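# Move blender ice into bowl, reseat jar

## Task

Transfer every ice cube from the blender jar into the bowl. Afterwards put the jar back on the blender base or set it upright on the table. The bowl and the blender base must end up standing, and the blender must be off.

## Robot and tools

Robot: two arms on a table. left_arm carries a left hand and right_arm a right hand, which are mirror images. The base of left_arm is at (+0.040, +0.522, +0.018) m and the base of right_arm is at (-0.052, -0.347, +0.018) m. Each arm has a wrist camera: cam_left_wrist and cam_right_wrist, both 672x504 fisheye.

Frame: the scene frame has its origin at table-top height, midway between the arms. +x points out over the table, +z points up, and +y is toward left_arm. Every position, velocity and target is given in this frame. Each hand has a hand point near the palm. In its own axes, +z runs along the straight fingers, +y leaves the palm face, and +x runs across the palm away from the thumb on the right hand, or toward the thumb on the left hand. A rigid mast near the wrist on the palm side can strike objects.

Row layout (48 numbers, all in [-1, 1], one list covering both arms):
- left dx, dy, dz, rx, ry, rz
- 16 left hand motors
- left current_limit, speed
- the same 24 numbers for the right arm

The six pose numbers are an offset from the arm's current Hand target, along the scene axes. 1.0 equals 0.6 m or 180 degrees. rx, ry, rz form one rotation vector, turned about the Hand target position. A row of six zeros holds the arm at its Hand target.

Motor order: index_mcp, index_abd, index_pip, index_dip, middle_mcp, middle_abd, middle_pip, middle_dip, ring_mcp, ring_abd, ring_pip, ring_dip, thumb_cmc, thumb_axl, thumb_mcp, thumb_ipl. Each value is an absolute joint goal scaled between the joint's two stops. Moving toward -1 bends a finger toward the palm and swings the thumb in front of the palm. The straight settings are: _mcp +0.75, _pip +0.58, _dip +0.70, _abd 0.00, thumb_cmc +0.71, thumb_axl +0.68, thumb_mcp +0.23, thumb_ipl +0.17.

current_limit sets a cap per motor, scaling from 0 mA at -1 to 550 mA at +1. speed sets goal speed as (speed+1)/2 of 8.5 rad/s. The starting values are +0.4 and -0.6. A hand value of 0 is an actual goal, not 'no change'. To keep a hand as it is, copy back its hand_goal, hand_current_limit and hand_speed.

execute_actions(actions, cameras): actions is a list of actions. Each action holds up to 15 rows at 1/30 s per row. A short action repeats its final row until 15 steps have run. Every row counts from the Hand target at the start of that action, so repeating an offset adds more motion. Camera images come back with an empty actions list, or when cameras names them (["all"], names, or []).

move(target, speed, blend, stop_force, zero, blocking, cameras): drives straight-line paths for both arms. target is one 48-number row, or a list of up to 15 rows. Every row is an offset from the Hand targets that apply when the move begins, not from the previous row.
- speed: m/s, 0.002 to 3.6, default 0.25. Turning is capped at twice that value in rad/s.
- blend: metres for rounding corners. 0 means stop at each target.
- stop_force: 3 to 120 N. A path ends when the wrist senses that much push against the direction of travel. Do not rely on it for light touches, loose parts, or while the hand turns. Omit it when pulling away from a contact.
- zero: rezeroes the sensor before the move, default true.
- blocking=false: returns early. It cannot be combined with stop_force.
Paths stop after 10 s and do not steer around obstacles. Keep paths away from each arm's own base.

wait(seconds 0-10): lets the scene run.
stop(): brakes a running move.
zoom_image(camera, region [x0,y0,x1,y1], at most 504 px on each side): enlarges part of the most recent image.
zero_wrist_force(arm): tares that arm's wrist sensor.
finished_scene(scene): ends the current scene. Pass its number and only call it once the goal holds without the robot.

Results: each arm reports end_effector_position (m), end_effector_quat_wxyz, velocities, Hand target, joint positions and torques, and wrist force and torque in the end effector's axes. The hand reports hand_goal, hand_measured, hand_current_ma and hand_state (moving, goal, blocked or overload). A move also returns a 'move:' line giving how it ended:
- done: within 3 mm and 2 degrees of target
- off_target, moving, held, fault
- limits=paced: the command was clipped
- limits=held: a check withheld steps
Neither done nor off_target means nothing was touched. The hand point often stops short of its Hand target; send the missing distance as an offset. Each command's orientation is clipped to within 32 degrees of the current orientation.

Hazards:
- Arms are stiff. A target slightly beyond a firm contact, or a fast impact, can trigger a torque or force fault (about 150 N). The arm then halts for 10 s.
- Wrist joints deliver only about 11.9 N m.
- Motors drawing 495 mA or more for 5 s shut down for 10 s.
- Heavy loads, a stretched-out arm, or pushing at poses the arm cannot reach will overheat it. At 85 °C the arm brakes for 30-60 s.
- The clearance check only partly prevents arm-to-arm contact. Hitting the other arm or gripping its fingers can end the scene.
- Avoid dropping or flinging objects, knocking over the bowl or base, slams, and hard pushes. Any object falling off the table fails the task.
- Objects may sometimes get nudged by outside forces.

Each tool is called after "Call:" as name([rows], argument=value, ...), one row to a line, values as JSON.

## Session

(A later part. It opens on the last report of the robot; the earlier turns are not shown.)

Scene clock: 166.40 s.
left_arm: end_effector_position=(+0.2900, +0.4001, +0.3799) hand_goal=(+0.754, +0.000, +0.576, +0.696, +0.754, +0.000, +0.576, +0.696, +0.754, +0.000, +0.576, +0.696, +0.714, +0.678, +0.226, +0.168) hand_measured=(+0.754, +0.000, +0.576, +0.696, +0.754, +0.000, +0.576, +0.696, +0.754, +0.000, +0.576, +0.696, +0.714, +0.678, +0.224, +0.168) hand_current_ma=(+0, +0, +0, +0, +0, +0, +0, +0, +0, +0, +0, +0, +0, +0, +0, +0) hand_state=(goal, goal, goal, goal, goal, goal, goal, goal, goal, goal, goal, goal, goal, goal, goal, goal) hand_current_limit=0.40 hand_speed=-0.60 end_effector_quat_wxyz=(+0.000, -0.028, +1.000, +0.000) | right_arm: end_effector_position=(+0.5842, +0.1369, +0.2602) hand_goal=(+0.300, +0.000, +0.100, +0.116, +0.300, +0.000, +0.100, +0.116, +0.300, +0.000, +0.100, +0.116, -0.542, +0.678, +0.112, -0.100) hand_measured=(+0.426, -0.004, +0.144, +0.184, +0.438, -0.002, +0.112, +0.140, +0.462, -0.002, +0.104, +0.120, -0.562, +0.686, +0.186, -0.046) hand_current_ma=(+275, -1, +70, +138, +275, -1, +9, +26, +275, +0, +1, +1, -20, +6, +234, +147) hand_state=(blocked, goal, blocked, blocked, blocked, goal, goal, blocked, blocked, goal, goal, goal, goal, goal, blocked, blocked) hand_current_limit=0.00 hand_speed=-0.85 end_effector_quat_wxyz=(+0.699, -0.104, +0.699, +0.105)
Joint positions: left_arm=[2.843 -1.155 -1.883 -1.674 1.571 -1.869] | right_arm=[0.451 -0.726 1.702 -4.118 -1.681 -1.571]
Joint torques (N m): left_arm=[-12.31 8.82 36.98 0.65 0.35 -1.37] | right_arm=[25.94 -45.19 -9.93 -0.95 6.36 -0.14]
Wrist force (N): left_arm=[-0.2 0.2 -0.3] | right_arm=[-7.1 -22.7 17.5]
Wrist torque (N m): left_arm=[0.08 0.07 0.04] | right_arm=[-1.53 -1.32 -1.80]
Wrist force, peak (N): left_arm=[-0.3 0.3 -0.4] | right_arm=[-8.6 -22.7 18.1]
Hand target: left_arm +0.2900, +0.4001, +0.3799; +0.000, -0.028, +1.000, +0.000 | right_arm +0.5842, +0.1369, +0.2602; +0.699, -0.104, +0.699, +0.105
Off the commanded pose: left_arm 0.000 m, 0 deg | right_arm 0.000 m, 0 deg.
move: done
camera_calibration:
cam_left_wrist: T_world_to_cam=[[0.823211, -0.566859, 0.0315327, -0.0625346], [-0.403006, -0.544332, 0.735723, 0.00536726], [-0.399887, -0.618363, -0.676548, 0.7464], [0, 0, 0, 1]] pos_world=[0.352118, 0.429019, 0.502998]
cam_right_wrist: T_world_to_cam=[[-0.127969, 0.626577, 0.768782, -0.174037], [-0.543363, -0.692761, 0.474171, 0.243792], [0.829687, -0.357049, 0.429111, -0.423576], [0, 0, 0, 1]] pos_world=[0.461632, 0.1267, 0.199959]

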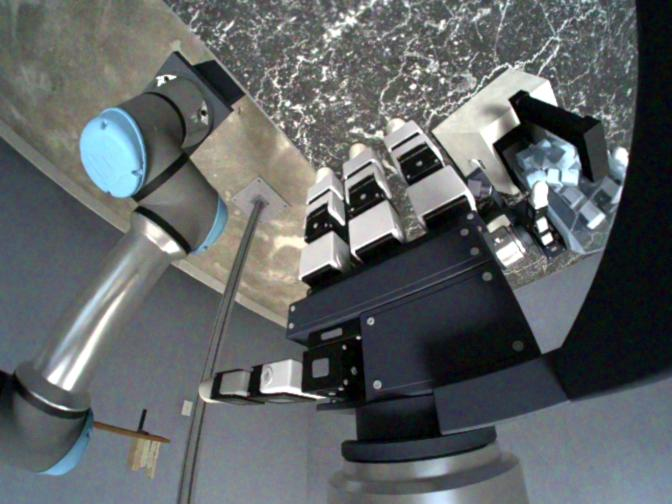

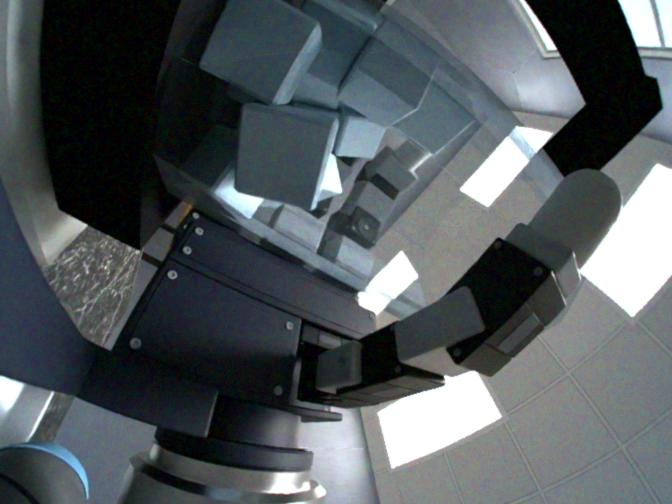

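Call:
move(target=[0,0,0,0,0,0,0.754,0,0.576,0.696,0.754,0,0.576,0.696,0.754,0,0.576,0.696,0.714,0.678,0.226,0.168,0.4,-0.6,0,0,0,0,0,0,0.7,0,0.5,0.6,0.7,0,0.5,0.6,0.7,0,0.5,0.6,-0.543,0.678,0.25,0.168,0.4,-0.8], speed=0.05, cameras=["all"])

Call:
zoom_image(camera="cam_left_wrist", region=[440, 60, 670, 300])

Scene clock: 192.43 s.
left_arm: end_effector_position=(+0.2900, +0.4001, +0.3799) hand_goal=(+0.754, +0.000, +0.576, +0.696, +0.754, +0.000, +0.576, +0.696, +0.754, +0.000, +0.576, +0.696, +0.714, +0.678, +0.226, +0.168) hand_measured=(+0.754, +0.000, +0.576, +0.696, +0.754, +0.000, +0.576, +0.696, +0.754, +0.000, +0.576, +0.696, +0.714, +0.678, +0.224, +0.168) hand_current_ma=(+0, +0, +0, +0, +0, +0, +0, +0, +0, +0, +0, +0, +0, +0, +0, +0) hand_state=(goal, goal, goal, goal, goal, goal, goal, goal, goal, goal, goal, goal, goal, goal, goal, goal) hand_current_limit=0.40 hand_speed=-0.60 end_effector_quat_wxyz=(+0.000, -0.028, +1.000, +0.000) | right_arm: end_effector_position=(+0.5841, +0.1370, +0.2601) hand_goal=(+0.700, +0.000, +0.500, +0.600, +0.700, +0.000, +0.500, +0.600, +0.700, +0.000, +0.500, +0.600, -0.542, +0.678, +0.250, +0.168) hand_measured=(+0.704, -0.004, +0.498, +0.598, +0.702, -0.002, +0.498, +0.598, +0.702, -0.002, +0.496, +0.596, -0.562, +0.680, +0.248, +0.166) hand_current_ma=(+2, -1, -1, -1, +1, -1, -1, -1, +0, +0, -1, -1, -20, +1, -1, -1) hand_state=(goal, goal, goal, goal, goal, goal, goal, goal, goal, goal, goal, goal, goal, goal, goal, goal) hand_current_limit=0.40 hand_speed=-0.80 end_effector_quat_wxyz=(+0.699, -0.104, +0.699, +0.105)
Joint positions: left_arm=[2.843 -1.155 -1.883 -1.674 1.571 -1.869] | right_arm=[0.451 -0.726 1.702 -4.118 -1.681 -1.571]
Joint torques (N m): left_arm=[-11.56 7.57 36.58 0.76 0.57 -1.45] | right_arm=[-3.74 -57.99 -14.73 -1.52 0.61 0.11]
Wrist force (N): left_arm=[-0.2 0.2 -0.2] | right_arm=[2.7 -10.9 -2.4]
Wrist torque (N m): left_arm=[0.07 0.07 0.05] | right_arm=[-0.14 -0.22 0.03]
Wrist force, peak (N): left_arm=[-0.2 0.4 -0.5] | right_arm=[-9.8 -22.6 17.7]
Hand target: left_arm +0.2900, +0.4001, +0.3799; +0.000, -0.028, +1.000, +0.000 | right_arm +0.5842, +0.1369, +0.2602; +0.699, -0.104, +0.699, +0.105
Off the commanded pose: left_arm 0.000 m, 0 deg | right_arm 0.000 m, 0 deg.
move: done
camera_calibration:
cam_left_wrist: T_world_to_cam=[[0.823211, -0.566859, 0.0315327, -0.0625346], [-0.403006, -0.544332, 0.735723, 0.00536726], [-0.399887, -0.618363, -0.676548, 0.7464], [0, 0, 0, 1]] pos_world=[0.352118, 0.429019, 0.502998]
cam_right_wrist: T_world_to_cam=[[-0.12792, 0.626602, 0.768769, -0.174046], [-0.543228, -0.692791, 0.474283, 0.243827], [0.829783, -0.356947, 0.429009, -0.423535], [0, 0, 0, 1]] pos_world=[0.461632, 0.1268, 0.199859]

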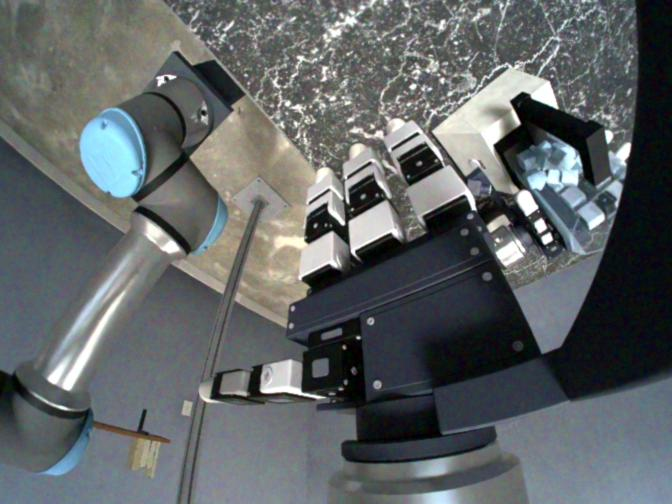

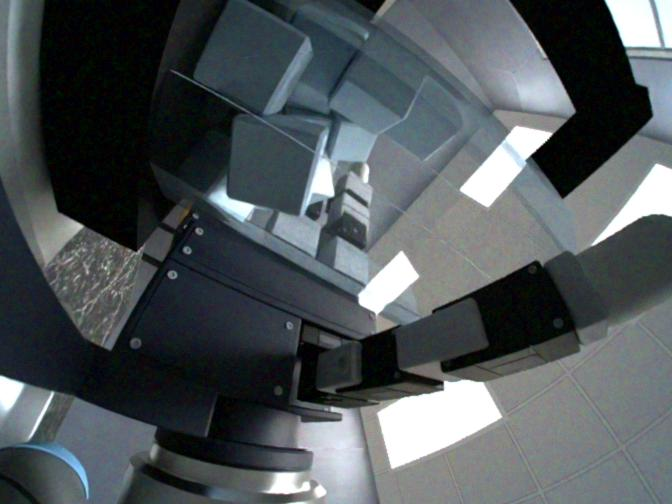

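Scaled by 2.100 from the camera's 672x504 image, which has a finer 960x720 frame.

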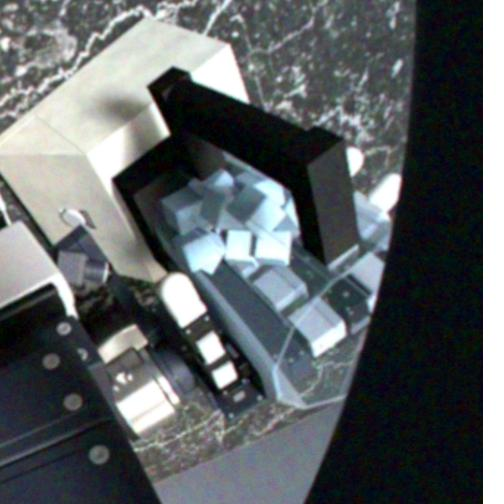

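Call:
move(target=[0,0,0,0,0,0,0.754,0,0.576,0.696,0.754,0,0.576,0.696,0.754,0,0.576,0.696,0.714,0.678,0.226,0.168,0.4,-0.6,0.0148,-0.0025,0,0,0,0,0.65,0,0.0,0.4,0.65,0,0.0,0.4,0.65,0,0.0,0.4,-0.543,0.678,0.2,-0.05,0.0,-0.85], speed=0.03, cameras=["all"])

Call:
zoom_image(camera="cam_left_wrist", region=[440, 60, 670, 300])

Scene clock: 196.33 s.
left_arm: end_effector_position=(+0.2900, +0.4001, +0.3799) hand_goal=(+0.754, +0.000, +0.576, +0.696, +0.754, +0.000, +0.576, +0.696, +0.754, +0.000, +0.576, +0.696, +0.714, +0.678, +0.226, +0.168) hand_measured=(+0.754, +0.000, +0.576, +0.696, +0.754, +0.000, +0.576, +0.696, +0.754, +0.000, +0.576, +0.696, +0.714, +0.678, +0.224, +0.168) hand_current_ma=(+0, +0, +0, +0, +0, +0, +0, +0, +0, +0, +0, +0, +0, +0, +0, +0) hand_state=(goal, goal, goal, goal, goal, goal, goal, goal, goal, goal, goal, goal, goal, goal, goal, goal) hand_current_limit=0.40 hand_speed=-0.60 end_effector_quat_wxyz=(+0.000, -0.028, +1.000, +0.000) | right_arm: end_effector_position=(+0.5931, +0.1354, +0.2601) hand_goal=(+0.650, +0.000, +0.000, +0.400, +0.650, +0.000, +0.000, +0.400, +0.650, +0.000, +0.000, +0.400, -0.542, +0.678, +0.200, -0.050) hand_measured=(+0.654, -0.004, +0.004, +0.402, +0.652, -0.002, +0.002, +0.402, +0.652, -0.002, +0.004, +0.404, -0.558, +0.682, +0.228, -0.038) hand_current_ma=(+1, -1, +1, +1, +1, -1, +1, +1, +1, +0, +1, +1, -14, +2, +49, +13) hand_state=(goal, goal, goal, goal, goal, goal, goal, goal, goal, goal, goal, goal, goal, goal, blocked, goal) hand_current_limit=0.00 hand_speed=-0.85 end_effector_quat_wxyz=(+0.699, -0.104, +0.699, +0.105)
Joint positions: left_arm=[2.843 -1.155 -1.883 -1.674 1.571 -1.869] | right_arm=[0.442 -0.717 1.681 -4.105 -1.672 -1.571]
Joint torques (N m): left_arm=[-11.79 6.76 37.48 0.84 0.88 -1.35] | right_arm=[11.22 -61.04 -3.91 -2.64 -1.02 0.1]
Wrist force (N): left_arm=[0.0 0.2 -0.2] | right_arm=[0.0 -2.8 -2.7]
Wrist torque (N m): left_arm=[0.07 0.05 0.05] | right_arm=[-0.21 -0.36 0.05]
Wrist force, peak (N): left_arm=[-0.2 0.5 -0.4] | right_arm=[2.6 -11.4 -2.4]
Hand target: left_arm +0.2900, +0.4001, +0.3799; +0.000, -0.028, +1.000, +0.000 | right_arm +0.5931, +0.1354, +0.2602; +0.699, -0.104, +0.699, +0.105
Off the commanded pose: left_arm 0.000 m, 0 deg | right_arm 0.000 m, 0 deg.
move: done
camera_calibration:
cam_left_wrist: T_world_to_cam=[[0.823211, -0.566859, 0.0315327, -0.0625346], [-0.403006, -0.544332, 0.735723, 0.00536726], [-0.399887, -0.618363, -0.676548, 0.7464], [0, 0, 0, 1]] pos_world=[0.352118, 0.429019, 0.502998]
cam_right_wrist: T_world_to_cam=[[-0.127935, 0.626621, 0.768751, -0.171897], [-0.543372, -0.692721, 0.47422, 0.247625], [0.829687, -0.357048, 0.429111, -0.431453], [0, 0, 0, 1]] pos_world=[0.470532, 0.1252, 0.199859]

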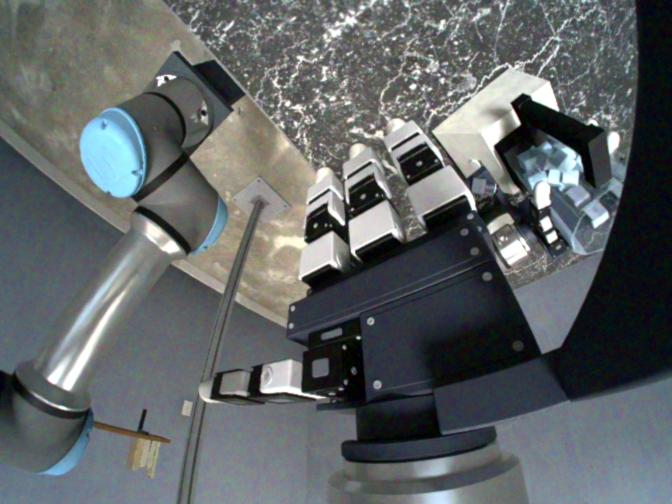

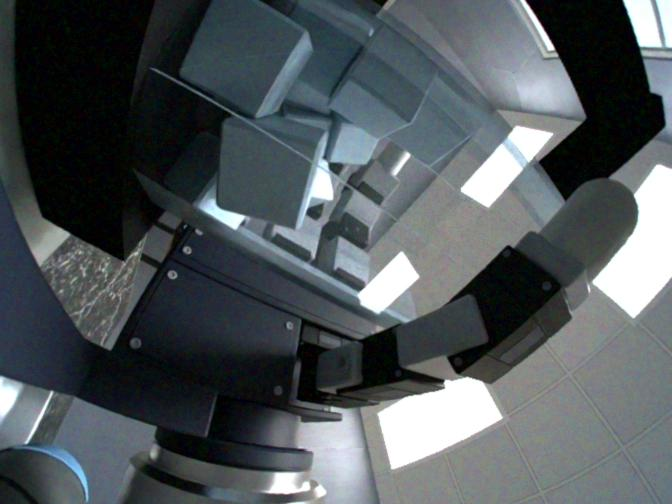

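Scaled by 2.100 from the camera's 672x504 image, which has a finer 960x720 frame.

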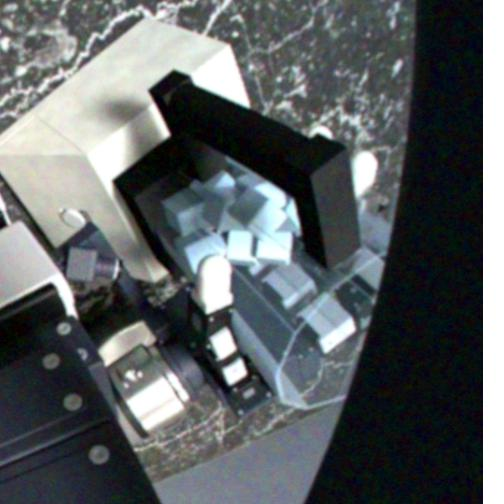

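Call:
move(target=[0,0,0,0,0,0,0.754,0,0.576,0.696,0.754,0,0.576,0.696,0.754,0,0.576,0.696,0.714,0.678,0.226,0.168,0.4,-0.6,0,0,0,0,0,0,0.616,0,-0.25,0.3,0.616,0,-0.25,0.3,0.616,0,-0.25,0.3,-0.543,0.678,0.18,-0.12,0.1,-0.9], speed=0.03, cameras=["all"])

Call:
zoom_image(camera="cam_left_wrist", region=[440, 60, 670, 300])

Scene clock: 198.73 s.
left_arm: end_effector_position=(+0.2900, +0.4001, +0.3799) hand_goal=(+0.754, +0.000, +0.576, +0.696, +0.754, +0.000, +0.576, +0.696, +0.754, +0.000, +0.576, +0.696, +0.714, +0.678, +0.226, +0.168) hand_measured=(+0.754, +0.000, +0.576, +0.696, +0.754, +0.000, +0.576, +0.696, +0.754, +0.000, +0.576, +0.696, +0.714, +0.678, +0.224, +0.168) hand_current_ma=(+0, +0, +0, +0, +0, +0, +0, +0, +0, +0, +0, +0, +0, +0, +0, +0) hand_state=(goal, goal, goal, goal, goal, goal, goal, goal, goal, goal, goal, goal, goal, goal, goal, goal) hand_current_limit=0.40 hand_speed=-0.60 end_effector_quat_wxyz=(+0.000, -0.028, +1.000, +0.000) | right_arm: end_effector_position=(+0.5930, +0.1354, +0.2602) hand_goal=(+0.616, +0.000, -0.250, +0.300, +0.616, +0.000, -0.250, +0.300, +0.616, +0.000, -0.250, +0.300, -0.542, +0.678, +0.180, -0.120) hand_measured=(+0.636, -0.004, -0.246, +0.302, +0.618, -0.002, -0.248, +0.302, +0.618, -0.002, -0.246, +0.304, -0.558, +0.684, +0.230, -0.086) hand_current_ma=(+22, -1, +1, +1, +1, -1, +1, +1, +1, +0, +1, +1, -15, +4, +126, +70) hand_state=(blocked, goal, goal, goal, goal, goal, goal, goal, goal, goal, goal, goal, goal, goal, blocked, blocked) hand_current_limit=0.10 hand_speed=-0.90 end_effector_quat_wxyz=(+0.699, -0.104, +0.699, +0.105)
Joint positions: left_arm=[2.843 -1.155 -1.883 -1.674 1.571 -1.869] | right_arm=[0.442 -0.717 1.681 -4.105 -1.672 -1.571]
Joint torques (N m): left_arm=[-12.77 5.94 36.95 0.79 1.03 -1.4] | right_arm=[10.09 -59.32 -6.03 -2.62 -1.23 0.58]
Wrist force (N): left_arm=[0.0 0.3 -0.3] | right_arm=[0.4 -1.5 -2.4]
Wrist torque (N m): left_arm=[0.09 0.05 0.06] | right_arm=[0.02 -0.31 0.08]
Wrist force, peak (N): left_arm=[-0.3 0.4 -0.4] | right_arm=[0.3 -2.8 -2.9]
Hand target: left_arm +0.2900, +0.4001, +0.3799; +0.000, -0.028, +1.000, +0.000 | right_arm +0.5931, +0.1354, +0.2602; +0.699, -0.104, +0.699, +0.105
Off the commanded pose: left_arm 0.000 m, 0 deg | right_arm 0.000 m, 0 deg.
move: done
camera_calibration:
cam_left_wrist: T_world_to_cam=[[0.823211, -0.566859, 0.0315327, -0.0625346], [-0.403006, -0.544332, 0.735723, 0.00536726], [-0.399887, -0.618363, -0.676548, 0.7464], [0, 0, 0, 1]] pos_world=[0.352118, 0.429019, 0.502998]
cam_right_wrist: T_world_to_cam=[[-0.127935, 0.626621, 0.768751, -0.171897], [-0.543372, -0.692721, 0.47422, 0.247625], [0.829687, -0.357048, 0.429111, -0.431453], [0, 0, 0, 1]] pos_world=[0.470532, 0.1252, 0.199859]

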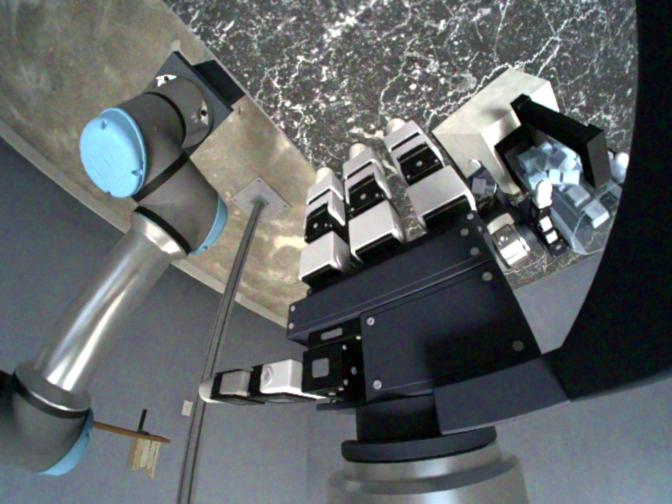

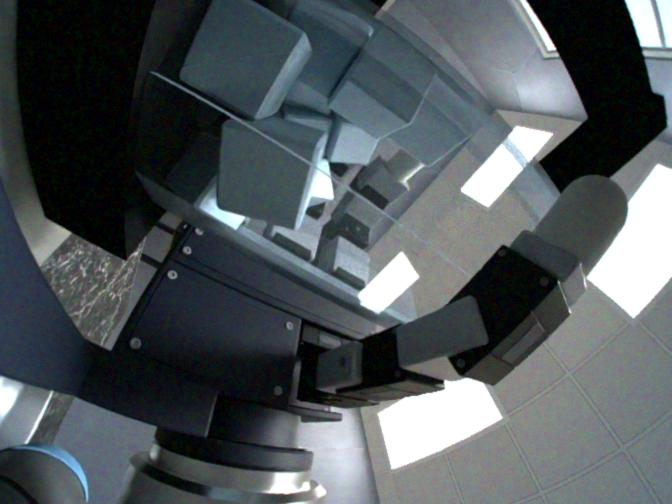

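Scaled by 2.100 from the camera's 672x504 image, which has a finer 960x720 frame.

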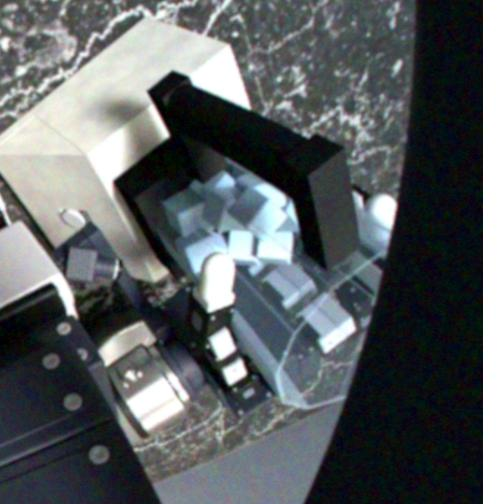

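Call:
move(target=[0,0,0,0,0,0,0.754,0,0.576,0.696,0.754,0,0.576,0.696,0.754,0,0.576,0.696,0.714,0.678,0.226,0.168,0.4,-0.6,0,0,0,0,0,0,0.58,0,-0.45,0.1,0.58,0,-0.45,0.1,0.58,0,-0.45,0.1,-0.543,0.678,0.15,-0.2,0.2,-0.9], speed=0.03, cameras=["all"])

Call:
zoom_image(camera="cam_left_wrist", region=[440, 60, 670, 300])

Scene clock: 201.77 s.
left_arm: end_effector_position=(+0.2900, +0.4001, +0.3799) hand_goal=(+0.754, +0.000, +0.576, +0.696, +0.754, +0.000, +0.576, +0.696, +0.754, +0.000, +0.576, +0.696, +0.714, +0.678, +0.226, +0.168) hand_measured=(+0.754, +0.000, +0.576, +0.696, +0.754, +0.000, +0.576, +0.696, +0.754, +0.000, +0.576, +0.696, +0.714, +0.678, +0.224, +0.168) hand_current_ma=(+0, +0, +0, +0, +0, +0, +0, +0, +0, +0, +0, +0, +0, +0, +0, +0) hand_state=(goal, goal, goal, goal, goal, goal, goal, goal, goal, goal, goal, goal, goal, goal, goal, goal) hand_current_limit=0.40 hand_speed=-0.60 end_effector_quat_wxyz=(+0.000, -0.028, +1.000, +0.000) | right_arm: end_effector_position=(+0.5930, +0.1354, +0.2602) hand_goal=(+0.580, +0.000, -0.450, +0.100, +0.580, +0.000, -0.450, +0.100, +0.580, +0.000, -0.450, +0.100, -0.542, +0.678, +0.150, -0.200) hand_measured=(+0.636, -0.004, -0.250, +0.244, +0.610, -0.002, -0.256, +0.240, +0.602, -0.002, -0.276, +0.208, -0.564, +0.692, +0.248, -0.148) hand_current_ma=(+111, -1, +330, +330, +41, -1, +330, +330, +27, +0, +330, +280, -24, +15, +330, +146) hand_state=(blocked, goal, blocked, blocked, blocked, goal, blocked, blocked, blocked, goal, blocked, blocked, blocked, goal, blocked, blocked) hand_current_limit=0.20 hand_speed=-0.90 end_effector_quat_wxyz=(+0.699, -0.104, +0.699, +0.105)
Joint positions: left_arm=[2.843 -1.155 -1.883 -1.674 1.571 -1.869] | right_arm=[0.442 -0.717 1.681 -4.105 -1.672 -1.571]
Joint torques (N m): left_arm=[-11.56 5.6 37.77 0.65 1.31 -1.32] | right_arm=[4.62 -58.48 -8.38 -2.49 -1.13 1.03]
Wrist force (N): left_arm=[0.0 0.1 -0.3] | right_arm=[-0.9 3.2 3.6]
Wrist torque (N m): left_arm=[0.06 0.04 0.07] | right_arm=[0.04 -1.04 0.74]
Wrist force, peak (N): left_arm=[-0.2 0.2 -0.5] | right_arm=[-1.1 3.4 3.7]
Hand target: left_arm +0.2900, +0.4001, +0.3799; +0.000, -0.028, +1.000, +0.000 | right_arm +0.5931, +0.1354, +0.2602; +0.699, -0.104, +0.699, +0.105
Off the commanded pose: left_arm 0.000 m, 0 deg | right_arm 0.000 m, 0 deg.
move: done
camera_calibration:
cam_left_wrist: T_world_to_cam=[[0.823211, -0.566859, 0.0315327, -0.0625346], [-0.403006, -0.544332, 0.735723, 0.00536726], [-0.399887, -0.618363, -0.676548, 0.7464], [0, 0, 0, 1]] pos_world=[0.352118, 0.429019, 0.502998]
cam_right_wrist: T_world_to_cam=[[-0.127935, 0.626621, 0.768751, -0.171897], [-0.543372, -0.692721, 0.47422, 0.247625], [0.829687, -0.357048, 0.429111, -0.431453], [0, 0, 0, 1]] pos_world=[0.470532, 0.1252, 0.199859]

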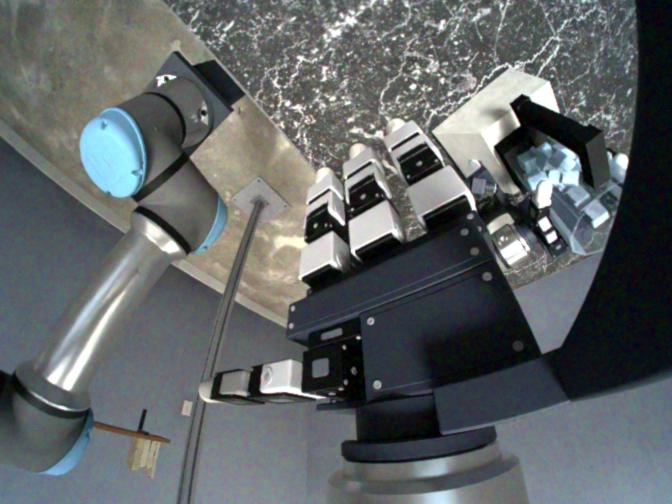

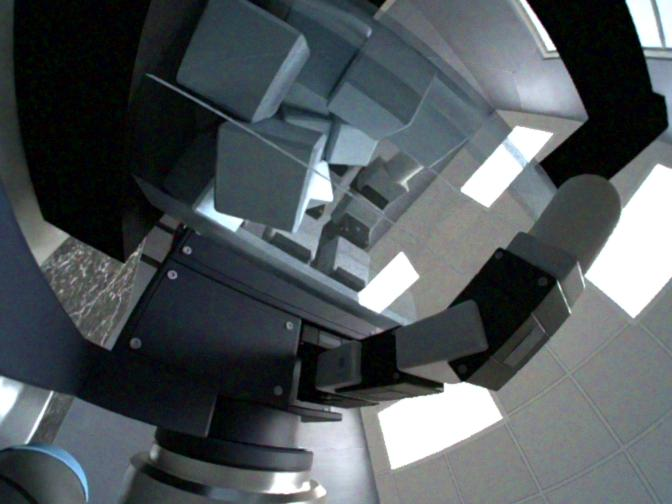

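Scaled by 2.100 from the camera's 672x504 image, which has a finer 960x720 frame.

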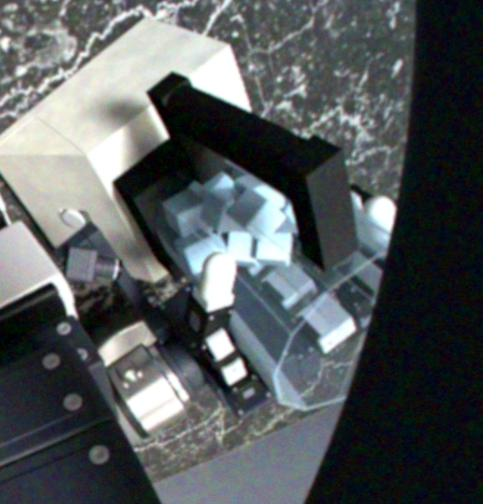

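Call:
move(target=[0,0,0,0,0,0,0.754,0,0.576,0.696,0.754,0,0.576,0.696,0.754,0,0.576,0.696,0.714,0.678,0.226,0.168,0.4,-0.6,-0.0034,0.0112,0,0,0,0,0.58,0,-0.45,0.1,0.58,0,-0.45,0.1,0.58,0,-0.45,0.1,-0.543,0.678,0.15,-0.2,0.2,-0.9], speed=0.01, stop_force=8, cameras=["cam_right_wrist"])

Scene clock: 205.97 s.
left_arm: end_effector_position=(+0.2900, +0.4001, +0.3799) hand_goal=(+0.754, +0.000, +0.576, +0.696, +0.754, +0.000, +0.576, +0.696, +0.754, +0.000, +0.576, +0.696, +0.714, +0.678, +0.226, +0.168) hand_measured=(+0.754, +0.000, +0.576, +0.696, +0.754, +0.000, +0.576, +0.696, +0.754, +0.000, +0.576, +0.696, +0.714, +0.678, +0.224, +0.168) hand_current_ma=(+0, +0, +0, +0, +0, +0, +0, +0, +0, +0, +0, +0, +0, +0, +0, +0) hand_state=(goal, goal, goal, goal, goal, goal, goal, goal, goal, goal, goal, goal, goal, goal, goal, goal) hand_current_limit=0.40 hand_speed=-0.60 end_effector_quat_wxyz=(+0.000, -0.028, +1.000, +0.000) | right_arm: end_effector_position=(+0.5927, +0.1365, +0.2604) hand_goal=(+0.580, +0.000, -0.450, +0.100, +0.580, +0.000, -0.450, +0.100, +0.580, +0.000, -0.450, +0.100, -0.542, +0.678, +0.150, -0.200) hand_measured=(+0.636, -0.006, -0.250, +0.240, +0.612, -0.006, -0.256, +0.230, +0.606, -0.006, -0.276, +0.192, -0.566, +0.692, +0.250, -0.148) hand_current_ma=(+111, -2, +330, +330, +46, -2, +330, +330, +34, -2, +330, +221, -27, +15, +330, +145) hand_state=(blocked, goal, blocked, blocked, blocked, goal, blocked, blocked, blocked, goal, blocked, blocked, blocked, goal, blocked, blocked) hand_current_limit=0.20 hand_speed=-0.90 end_effector_quat_wxyz=(+0.700, -0.104, +0.699, +0.104)
Joint positions: left_arm=[2.843 -1.155 -1.883 -1.674 1.571 -1.869] | right_arm=[0.444 -0.717 1.679 -4.105 -1.674 -1.571]
Joint torques (N m): left_arm=[-11.38 4.59 37 0.63 1.23 -1.38] | right_arm=[-9.69 -58.07 -2.08 -2.24 0.64 1.01]
Wrist force (N): left_arm=[-0.2 0.2 -0.3] | right_arm=[-2.4 -1.0 3.6]
Wrist torque (N m): left_arm=[0.08 0.07 0.04] | right_arm=[-0.03 -0.84 0.29]
Wrist force, peak (N): left_arm=[-0.4 0.2 -0.5] | right_arm=[-4.2 -6.4 2.9]
Hand target: left_arm +0.2900, +0.4001, +0.3799; +0.000, -0.028, +1.000, +0.000 | right_arm +0.5927, +0.1365, +0.2604; +0.700, -0.104, +0.699, +0.104 (not the last commanded pose)
Off the commanded pose: left_arm 0.000 m, 0 deg | right_arm 0.006 m, 0 deg.
move: contact (right_arm)
camera_calibration:
cam_right_wrist: T_world_to_cam=[[-0.128083, 0.626506, 0.76882, -0.172708], [-0.543631, -0.692719, 0.473926, 0.248309], [0.829494, -0.357253, 0.429314, -0.430822], [0, 0, 0, 1]] pos_world=[0.470232, 0.1263, 0.200059]
Images, in order (width x height): cam_right_wrist 672x504.

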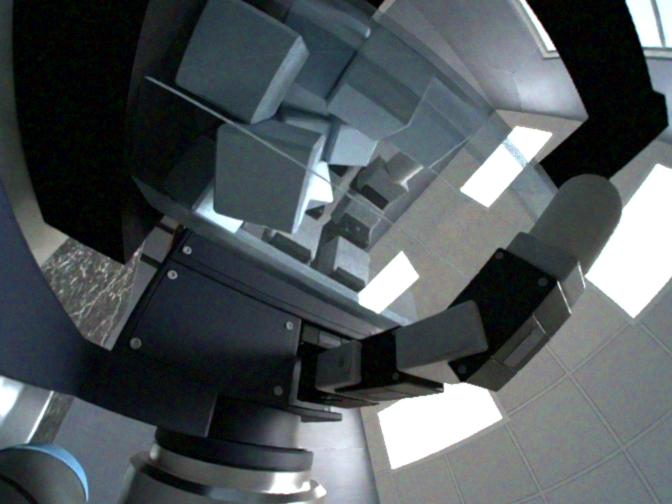

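Call:
move(target=[0,0,0,0,0,0,0.754,0,0.576,0.696,0.754,0,0.576,0.696,0.754,0,0.576,0.696,0.714,0.678,0.226,0.168,0.4,-0.6,0,0,0,0,0,0,0.58,0,-0.42,0.08,0.57,0,-0.42,0.08,0.57,0,-0.42,0.06,-0.58,0.65,0.0,-0.4,0.72,-0.9], speed=0.03, cameras=["all"])

Call:
zoom_image(camera="cam_left_wrist", region=[440, 60, 670, 300])

Scene clock: 208.13 s.
left_arm: end_effector_position=(+0.2900, +0.4001, +0.3799) hand_goal=(+0.754, +0.000, +0.576, +0.696, +0.754, +0.000, +0.576, +0.696, +0.754, +0.000, +0.576, +0.696, +0.714, +0.678, +0.226, +0.168) hand_measured=(+0.754, +0.000, +0.576, +0.696, +0.754, +0.000, +0.576, +0.696, +0.754, +0.000, +0.576, +0.696, +0.714, +0.678, +0.224, +0.168) hand_current_ma=(+0, +0, +0, +0, +0, +0, +0, +0, +0, +0, +0, +0, +0, +0, +0, +0) hand_state=(goal, goal, goal, goal, goal, goal, goal, goal, goal, goal, goal, goal, goal, goal, goal, goal) hand_current_limit=0.40 hand_speed=-0.60 end_effector_quat_wxyz=(+0.000, -0.028, +1.000, +0.000) | right_arm: end_effector_position=(+0.5927, +0.1365, +0.2604) hand_goal=(+0.580, +0.000, -0.420, +0.080, +0.570, +0.000, -0.420, +0.080, +0.570, +0.000, -0.420, +0.060, -0.580, +0.650, +0.000, -0.400) hand_measured=(+0.640, -0.006, -0.250, +0.214, +0.616, -0.006, -0.256, +0.204, +0.606, -0.006, -0.276, +0.178, -0.570, +0.692, +0.270, -0.214) hand_current_ma=(+124, -2, +473, +390, +84, -2, +473, +351, +56, -2, +438, +320, +7, +85, +473, +473) hand_state=(blocked, goal, blocked, blocked, blocked, goal, blocked, blocked, blocked, goal, blocked, blocked, goal, blocked, blocked, blocked) hand_current_limit=0.72 hand_speed=-0.90 end_effector_quat_wxyz=(+0.700, -0.104, +0.699, +0.104)
Joint positions: left_arm=[2.843 -1.155 -1.883 -1.674 1.571 -1.869] | right_arm=[0.444 -0.717 1.679 -4.105 -1.674 -1.571]
Joint torques (N m): left_arm=[-12.02 3.81 36.75 0.64 1.16 -1.35] | right_arm=[-8.96 -59.31 -3.29 -2.18 -0.7 0.94]
Wrist force (N): left_arm=[-0.1 0.0 -0.2] | right_arm=[-0.6 0.4 5.4]
Wrist torque (N m): left_arm=[0.05 0.06 0.06] | right_arm=[0.19 -0.72 0.42]
Wrist force, peak (N): left_arm=[-0.2 0.3 -0.5] | right_arm=[-0.6 0.6 5.6]
Hand target: left_arm +0.2900, +0.4001, +0.3799; +0.000, -0.028, +1.000, +0.000 | right_arm +0.5927, +0.1365, +0.2604; +0.700, -0.104, +0.699, +0.104
Off the commanded pose: left_arm 0.000 m, 0 deg | right_arm 0.000 m, 0 deg.
move: done
camera_calibration:
cam_left_wrist: T_world_to_cam=[[0.823211, -0.566859, 0.0315327, -0.0625346], [-0.403006, -0.544332, 0.735723, 0.00536726], [-0.399887, -0.618363, -0.676548, 0.7464], [0, 0, 0, 1]] pos_world=[0.352118, 0.429019, 0.502998]
cam_right_wrist: T_world_to_cam=[[-0.12805, 0.626549, 0.768791, -0.172723], [-0.543639, -0.692681, 0.473973, 0.248299], [0.829494, -0.357252, 0.429314, -0.430822], [0, 0, 0, 1]] pos_world=[0.470232, 0.126299, 0.200059]

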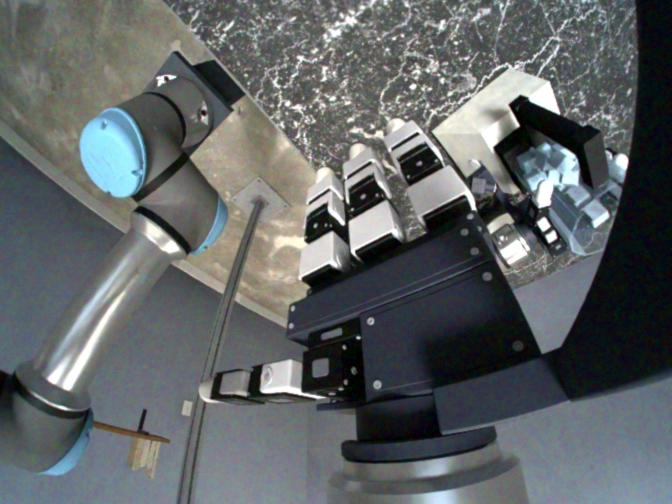

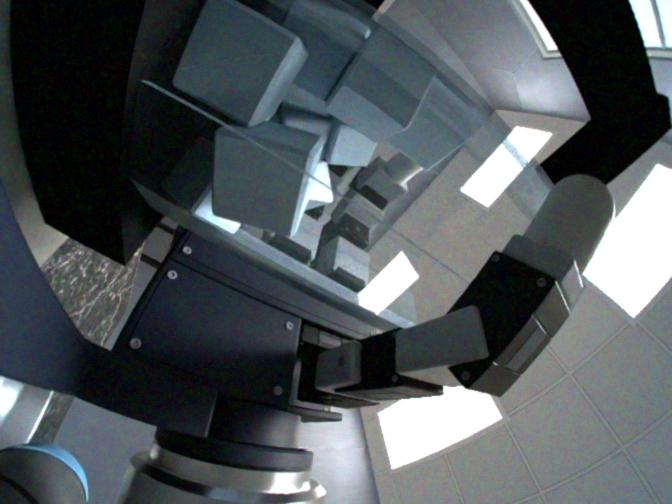

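Scaled by 2.100 from the camera's 672x504 image, which has a finer 960x720 frame.

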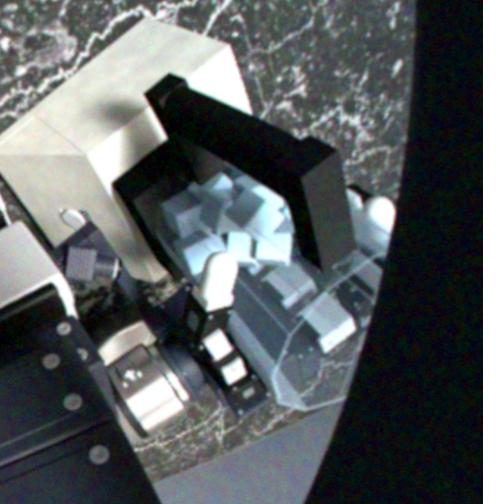

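Call:
zero_wrist_force(arm="right_arm")

Call:
move(target=[0,0,0,0,0,0,0.754,0,0.576,0.696,0.754,0,0.576,0.696,0.754,0,0.576,0.696,0.714,0.678,0.226,0.168,0.4,-0.6,0,0,0.05,0,0,0,0.58,0,-0.42,0.08,0.57,0,-0.42,0.08,0.57,0,-0.42,0.06,-0.58,0.65,0.0,-0.4,0.72,-0.9], speed=0.03, cameras=["all"])

Call:
zoom_image(camera="cam_left_wrist", region=[440, 60, 670, 300])

Wrist force sensor zeroed.

Scene clock: 211.17 s.
left_arm: end_effector_position=(+0.2900, +0.4001, +0.3799) hand_goal=(+0.754, +0.000, +0.576, +0.696, +0.754, +0.000, +0.576, +0.696, +0.754, +0.000, +0.576, +0.696, +0.714, +0.678, +0.226, +0.168) hand_measured=(+0.754, +0.000, +0.576, +0.696, +0.754, +0.000, +0.576, +0.696, +0.754, +0.000, +0.576, +0.696, +0.714, +0.678, +0.224, +0.168) hand_current_ma=(+0, +0, +0, +0, +0, +0, +0, +0, +0, +0, +0, +0, +0, +0, +0, +0) hand_state=(goal, goal, goal, goal, goal, goal, goal, goal, goal, goal, goal, goal, goal, goal, goal, goal) hand_current_limit=0.40 hand_speed=-0.60 end_effector_quat_wxyz=(+0.000, -0.028, +1.000, +0.000) | right_arm: end_effector_position=(+0.5927, +0.1365, +0.2906) hand_goal=(+0.580, +0.000, -0.420, +0.080, +0.570, +0.000, -0.420, +0.080, +0.570, +0.000, -0.420, +0.060, -0.580, +0.650, +0.000, -0.400) hand_measured=(+0.640, -0.012, -0.250, +0.194, +0.616, -0.012, -0.256, +0.188, +0.606, -0.014, -0.276, +0.160, -0.582, +0.688, +0.292, -0.236) hand_current_ma=(+124, -8, +473, +305, +84, -8, +473, +281, +57, -10, +438, +253, +0, +72, +473, +473) hand_state=(blocked, goal, blocked, blocked, blocked, goal, blocked, blocked, blocked, goal, blocked, blocked, goal, blocked, blocked, blocked) hand_current_limit=0.72 hand_speed=-0.90 end_effector_quat_wxyz=(+0.700, -0.104, +0.699, +0.104)
Joint positions: left_arm=[2.843 -1.155 -1.883 -1.674 1.571 -1.869] | right_arm=[0.444 -0.775 1.685 -4.052 -1.674 -1.571]
Joint torques (N m): left_arm=[-11.73 2.99 36.52 0.71 1.32 -1.36] | right_arm=[-8.43 -41.99 -10.31 -5.35 -0.68 0.94]
Wrist force (N, zeroed by zero_wrist_force on right_arm): left_arm=[0.0 0.1 -0.4] | right_arm=[10.8 -1.3 -4.7]
Wrist torque (N m, zeroed by zero_wrist_force on right_arm): left_arm=[0.07 0.04 0.06] | right_arm=[-0.32 0.16 -0.44]
Wrist force, peak (N, zeroed by zero_wrist_force on right_arm): left_arm=[-0.2 0.3 -0.5] | right_arm=[16.0 4.9 -4.8]
Hand target: left_arm +0.2900, +0.4001, +0.3799; +0.000, -0.028, +1.000, +0.000 | right_arm +0.5927, +0.1365, +0.2904; +0.700, -0.104, +0.699, +0.104
Off the commanded pose: left_arm 0.000 m, 0 deg | right_arm 0.000 m, 0 deg.
move: done
camera_calibration:
cam_left_wrist: T_world_to_cam=[[0.823211, -0.566859, 0.0315327, -0.0625346], [-0.403006, -0.544332, 0.735723, 0.00536726], [-0.399887, -0.618363, -0.676548, 0.7464], [0, 0, 0, 1]] pos_world=[0.352118, 0.429019, 0.502998]
cam_right_wrist: T_world_to_cam=[[-0.12814, 0.626543, 0.768781, -0.195895], [-0.543672, -0.692694, 0.473915, 0.234016], [0.829458, -0.357237, 0.429395, -0.443791], [0, 0, 0, 1]] pos_world=[0.470232, 0.1263, 0.230259]

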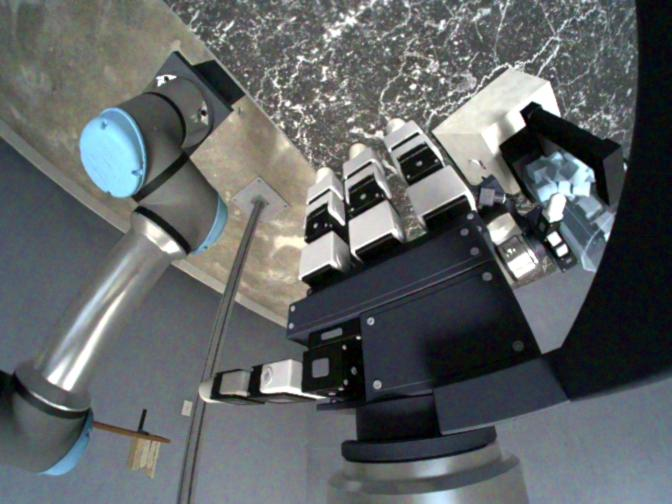

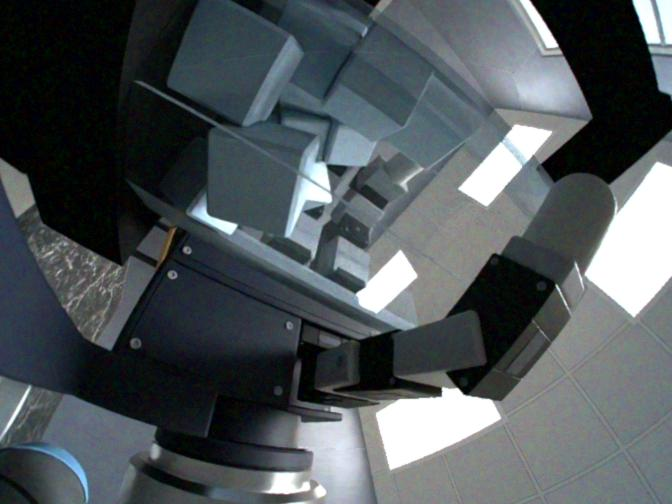

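Scaled by 2.100 from the camera's 672x504 image, which has a finer 960x720 frame.

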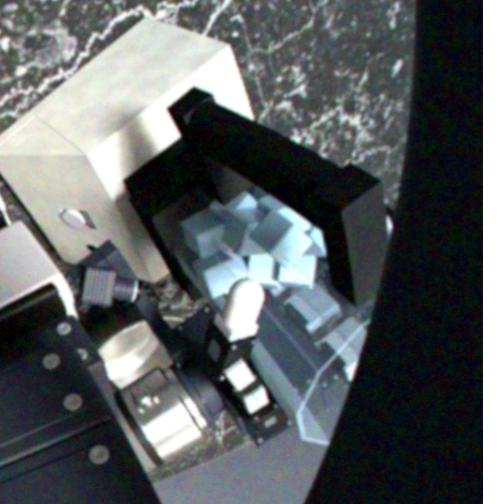

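Call:
move(target=[0,0,0,0,0,0,0.754,0,0.576,0.696,0.754,0,0.576,0.696,0.754,0,0.576,0.696,0.714,0.678,0.226,0.168,0.4,-0.6,0,0,0.1333,0,0,0,0.58,0,-0.42,0.06,0.57,0,-0.42,0.05,0.57,0,-0.42,0.03,-0.58,0.65,0.0,-0.4,0.74,-0.9], speed=0.06, cameras=["all"])

Call:
zoom_image(camera="cam_left_wrist", region=[440, 60, 670, 300])

Scene clock: 223.17 s.
left_arm: end_effector_position=(+0.2900, +0.4001, +0.3799) hand_goal=(+0.754, +0.000, +0.576, +0.696, +0.754, +0.000, +0.576, +0.696, +0.754, +0.000, +0.576, +0.696, +0.714, +0.678, +0.226, +0.168) hand_measured=(+0.754, +0.000, +0.576, +0.696, +0.754, +0.000, +0.576, +0.696, +0.754, +0.000, +0.576, +0.696, +0.714, +0.678, +0.224, +0.168) hand_current_ma=(+0, +0, +0, +0, +0, +0, +0, +0, +0, +0, +0, +0, +0, +0, +0, +0) hand_state=(goal, goal, goal, goal, goal, goal, goal, goal, goal, goal, goal, goal, goal, goal, goal, goal) hand_current_limit=0.40 hand_speed=-0.60 end_effector_quat_wxyz=(+0.000, -0.028, +1.000, +0.000) | right_arm: end_effector_position=(+0.5927, +0.1365, +0.3706) hand_goal=(+0.580, +0.000, -0.420, +0.060, +0.570, +0.000, -0.420, +0.050, +0.570, +0.000, -0.420, +0.030, -0.580, +0.650, +0.000, -0.400) hand_measured=(+0.640, -0.016, -0.250, +0.188, +0.620, -0.014, -0.256, +0.174, +0.608, -0.014, -0.276, +0.148, -0.580, +0.684, +0.294, -0.240) hand_current_ma=(+124, -12, +478, +363, +90, -9, +478, +350, +60, -10, +438, +322, +0, +65, +479, +479) hand_state=(blocked, goal, blocked, blocked, blocked, goal, blocked, blocked, blocked, goal, blocked, blocked, goal, blocked, blocked, blocked) hand_current_limit=0.74 hand_speed=-0.90 end_effector_quat_wxyz=(+0.700, -0.104, +0.699, +0.105)
Joint positions: left_arm=[2.843 -1.155 -1.883 -1.674 1.571 -1.869] | right_arm=[0.444 -0.915 1.671 -3.899 -1.674 -1.571]
Joint torques (N m): left_arm=[-11.93 2.06 37.24 0.58 1.32 -1.35] | right_arm=[-8.67 -39.75 -13.9 -5.28 -0.41 1.26]
Wrist force (N, zeroed by zero_wrist_force on right_arm): left_arm=[-0.2 0.1 -0.4] | right_arm=[10.7 -1.0 -5.0]
Wrist torque (N m, zeroed by zero_wrist_force on right_arm): left_arm=[0.07 0.07 0.04] | right_arm=[-0.25 0.19 -0.47]
Wrist force, peak (N, zeroed by zero_wrist_force on right_arm): left_arm=[-0.5 0.1 -0.4] | right_arm=[12.0 -1.3 -4.5]
Hand target: left_arm +0.2900, +0.4001, +0.3799; +0.000, -0.028, +1.000, +0.000 | right_arm +0.5927, +0.1365, +0.3704; +0.700, -0.104, +0.699, +0.104
Off the commanded pose: left_arm 0.000 m, 0 deg | right_arm 0.000 m, 0 deg.
move: done
camera_calibration:
cam_left_wrist: T_world_to_cam=[[0.823211, -0.566859, 0.0315327, -0.0625346], [-0.403006, -0.544332, 0.735723, 0.00536726], [-0.399887, -0.618363, -0.676548, 0.7464], [0, 0, 0, 1]] pos_world=[0.352118, 0.429019, 0.502998]
cam_right_wrist: T_world_to_cam=[[-0.12828, 0.6264, 0.768874, -0.257343], [-0.543786, -0.692771, 0.473673, 0.196241], [0.829362, -0.35734, 0.429496, -0.478115], [0, 0, 0, 1]] pos_world=[0.470232, 0.1263, 0.310259]

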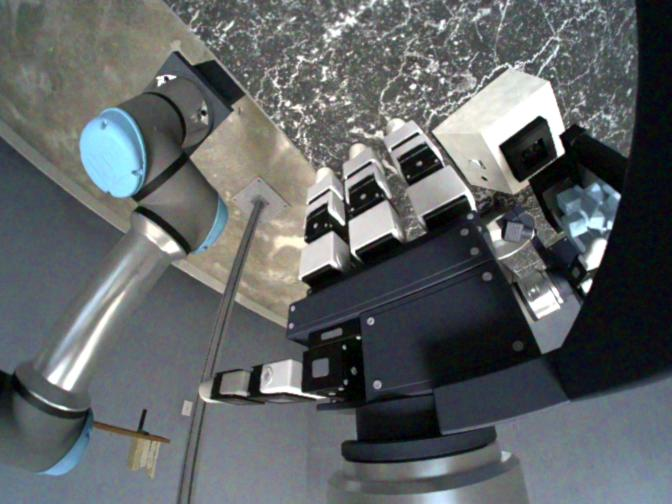

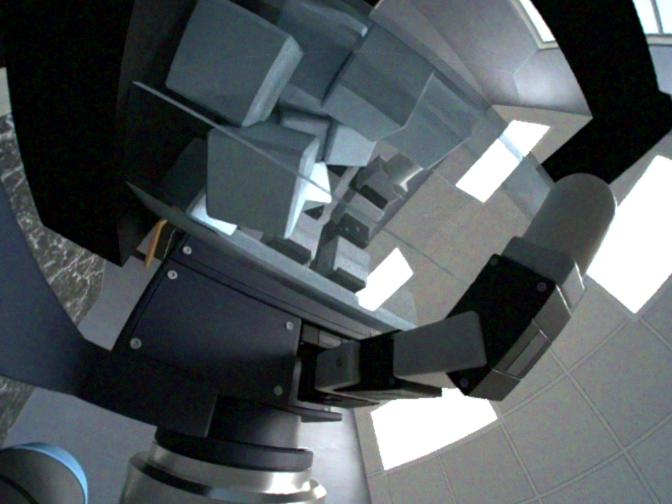

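Scaled by 2.100 from the camera's 672x504 image, which has a finer 960x720 frame.

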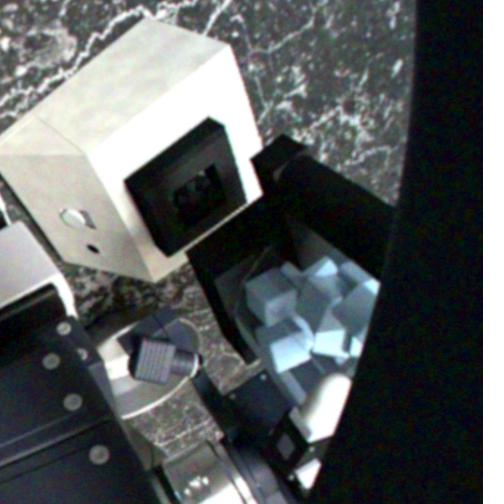

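Call:
move([
  [0,0,0,0,0,0,0.754,0,0.576,0.696,0.754,0,0.576,0.696,0.754,0,0.576,0.696,0.714,0.678,0.226,0.168,0.4,-0.6,-0.1362,-0.3825,-0.0173,0,0,0,0.58,0,-0.42,0.06,0.57,0,-0.42,0.05,0.57,0,-0.42,0.03,-0.58,0.65,0.0,-0.4,0.74,-0.9],
  [0,0,0,0,0,0,0.754,0,0.576,0.696,0.754,0,0.576,0.696,0.754,0,0.576,0.696,0.714,0.678,0.226,0.168,0.4,-0.6,-0.1412,-0.3658,-0.184,0.318,0.0975,0,0.58,0,-0.42,0.06,0.57,0,-0.42,0.05,0.57,0,-0.42,0.03,-0.58,0.65,0.0,-0.4,0.74,-0.9],
], speed=[0.12, 0.18], blend=0.02, cameras=["all"])

Call:
zoom_image(camera="cam_left_wrist", region=[420, 100, 670, 350])

Scene clock: 233.10 s.
left_arm: end_effector_position=(+0.2900, +0.4001, +0.3799) hand_goal=(+0.754, +0.000, +0.576, +0.696, +0.754, +0.000, +0.576, +0.696, +0.754, +0.000, +0.576, +0.696, +0.714, +0.678, +0.226, +0.168) hand_measured=(+0.754, +0.000, +0.576, +0.696, +0.754, +0.000, +0.576, +0.696, +0.754, +0.000, +0.576, +0.696, +0.714, +0.678, +0.224, +0.168) hand_current_ma=(+0, +0, +0, +0, +0, +0, +0, +0, +0, +0, +0, +0, +0, +0, +0, +0) hand_state=(goal, goal, goal, goal, goal, goal, goal, goal, goal, goal, goal, goal, goal, goal, goal, goal) hand_current_limit=0.40 hand_speed=-0.60 end_effector_quat_wxyz=(+0.000, -0.028, +1.000, +0.000) | right_arm: end_effector_position=(+0.5080, -0.0829, +0.2599) hand_goal=(+0.580, +0.000, -0.420, +0.060, +0.570, +0.000, -0.420, +0.050, +0.570, +0.000, -0.420, +0.030, -0.580, +0.650, +0.000, -0.400) hand_measured=(+0.640, -0.016, -0.250, +0.186, +0.620, -0.014, -0.256, +0.174, +0.610, -0.014, -0.276, +0.148, -0.580, +0.684, +0.294, -0.240) hand_current_ma=(+124, -12, +479, +359, +93, -9, +478, +348, +63, -10, +438, +322, +0, +62, +478, +479) hand_state=(blocked, goal, blocked, blocked, blocked, goal, blocked, blocked, blocked, goal, blocked, blocked, goal, blocked, blocked, blocked) hand_current_limit=0.74 hand_speed=-0.90 end_effector_quat_wxyz=(+0.554, +0.258, +0.658, +0.439)
Joint positions: left_arm=[2.843 -1.155 -1.883 -1.674 1.571 -1.869] | right_arm=[0.16 -0.733 2.179 -4.588 -1.39 -0.526]
Joint torques (N m): left_arm=[-12.14 1.54 36.52 0.65 1.17 -1.39] | right_arm=[-10.68 -54.7 3.29 -1.58 1.22 2.31]
Wrist force (N, zeroed by zero_wrist_force on right_arm): left_arm=[-0.1 0.2 -0.1] | right_arm=[5.2 -10.8 -5.1]
Wrist torque (N m, zeroed by zero_wrist_force on right_arm): left_arm=[0.07 0.06 0.05] | right_arm=[-0.83 0.55 -0.89]
Wrist force, peak (N, zeroed by zero_wrist_force on right_arm): left_arm=[0.0 0.5 -0.3] | right_arm=[5.8 -11.2 -5.2]
Hand target: left_arm +0.2900, +0.4001, +0.3799; +0.000, -0.028, +1.000, +0.000 | right_arm +0.5080, -0.0830, +0.2600; +0.554, +0.259, +0.658, +0.439
Off the commanded pose: left_arm 0.000 m, 0 deg | right_arm 0.000 m, 0 deg.
move: done
camera_calibration:
cam_left_wrist: T_world_to_cam=[[0.823211, -0.566859, 0.0315327, -0.0625346], [-0.403006, -0.544332, 0.735723, 0.00536726], [-0.399887, -0.618363, -0.676548, 0.7464], [0, 0, 0, 1]] pos_world=[0.352118, 0.429019, 0.502998]
cam_right_wrist: T_world_to_cam=[[0.159718, -0.312076, 0.936536, -0.313378], [-0.496813, -0.845221, -0.196921, 0.188438], [0.853034, -0.433831, -0.29004, -0.269999], [0, 0, 0, 1]] pos_world=[0.373989, -0.0556605, 0.252287]

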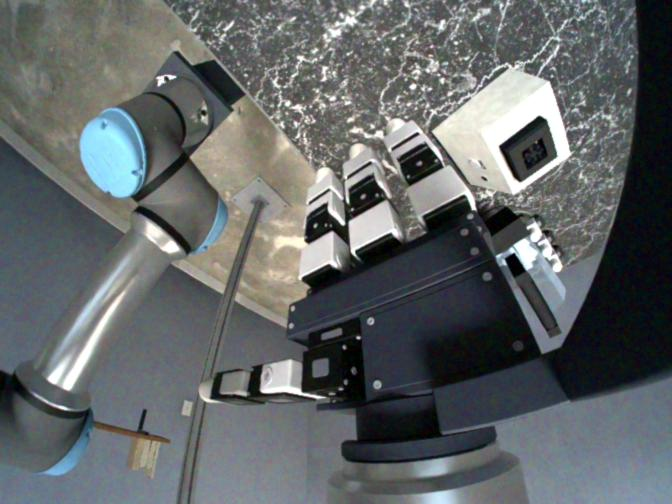

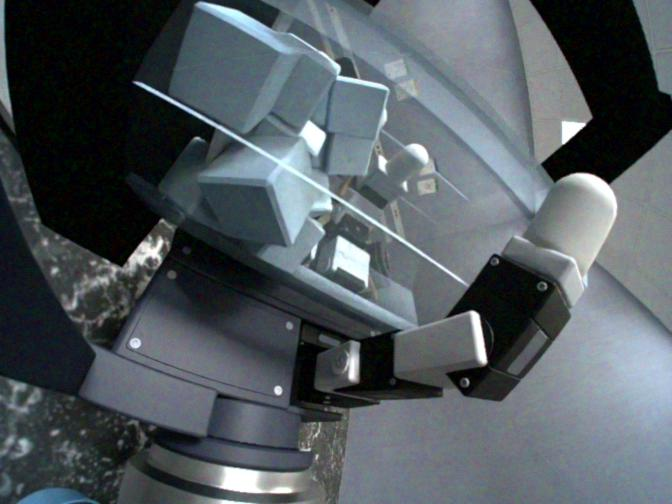

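Scaled by 2.016 from the camera's 672x504 image, which has a finer 960x720 frame.

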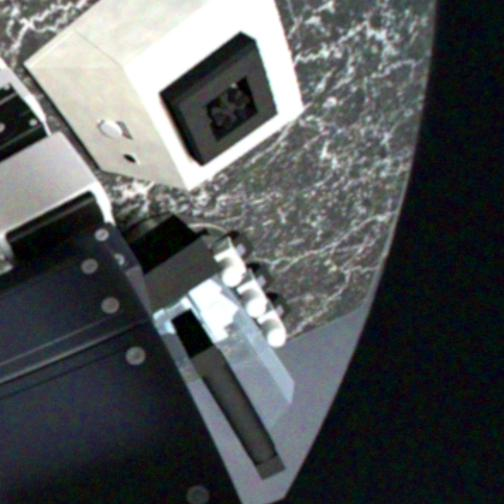

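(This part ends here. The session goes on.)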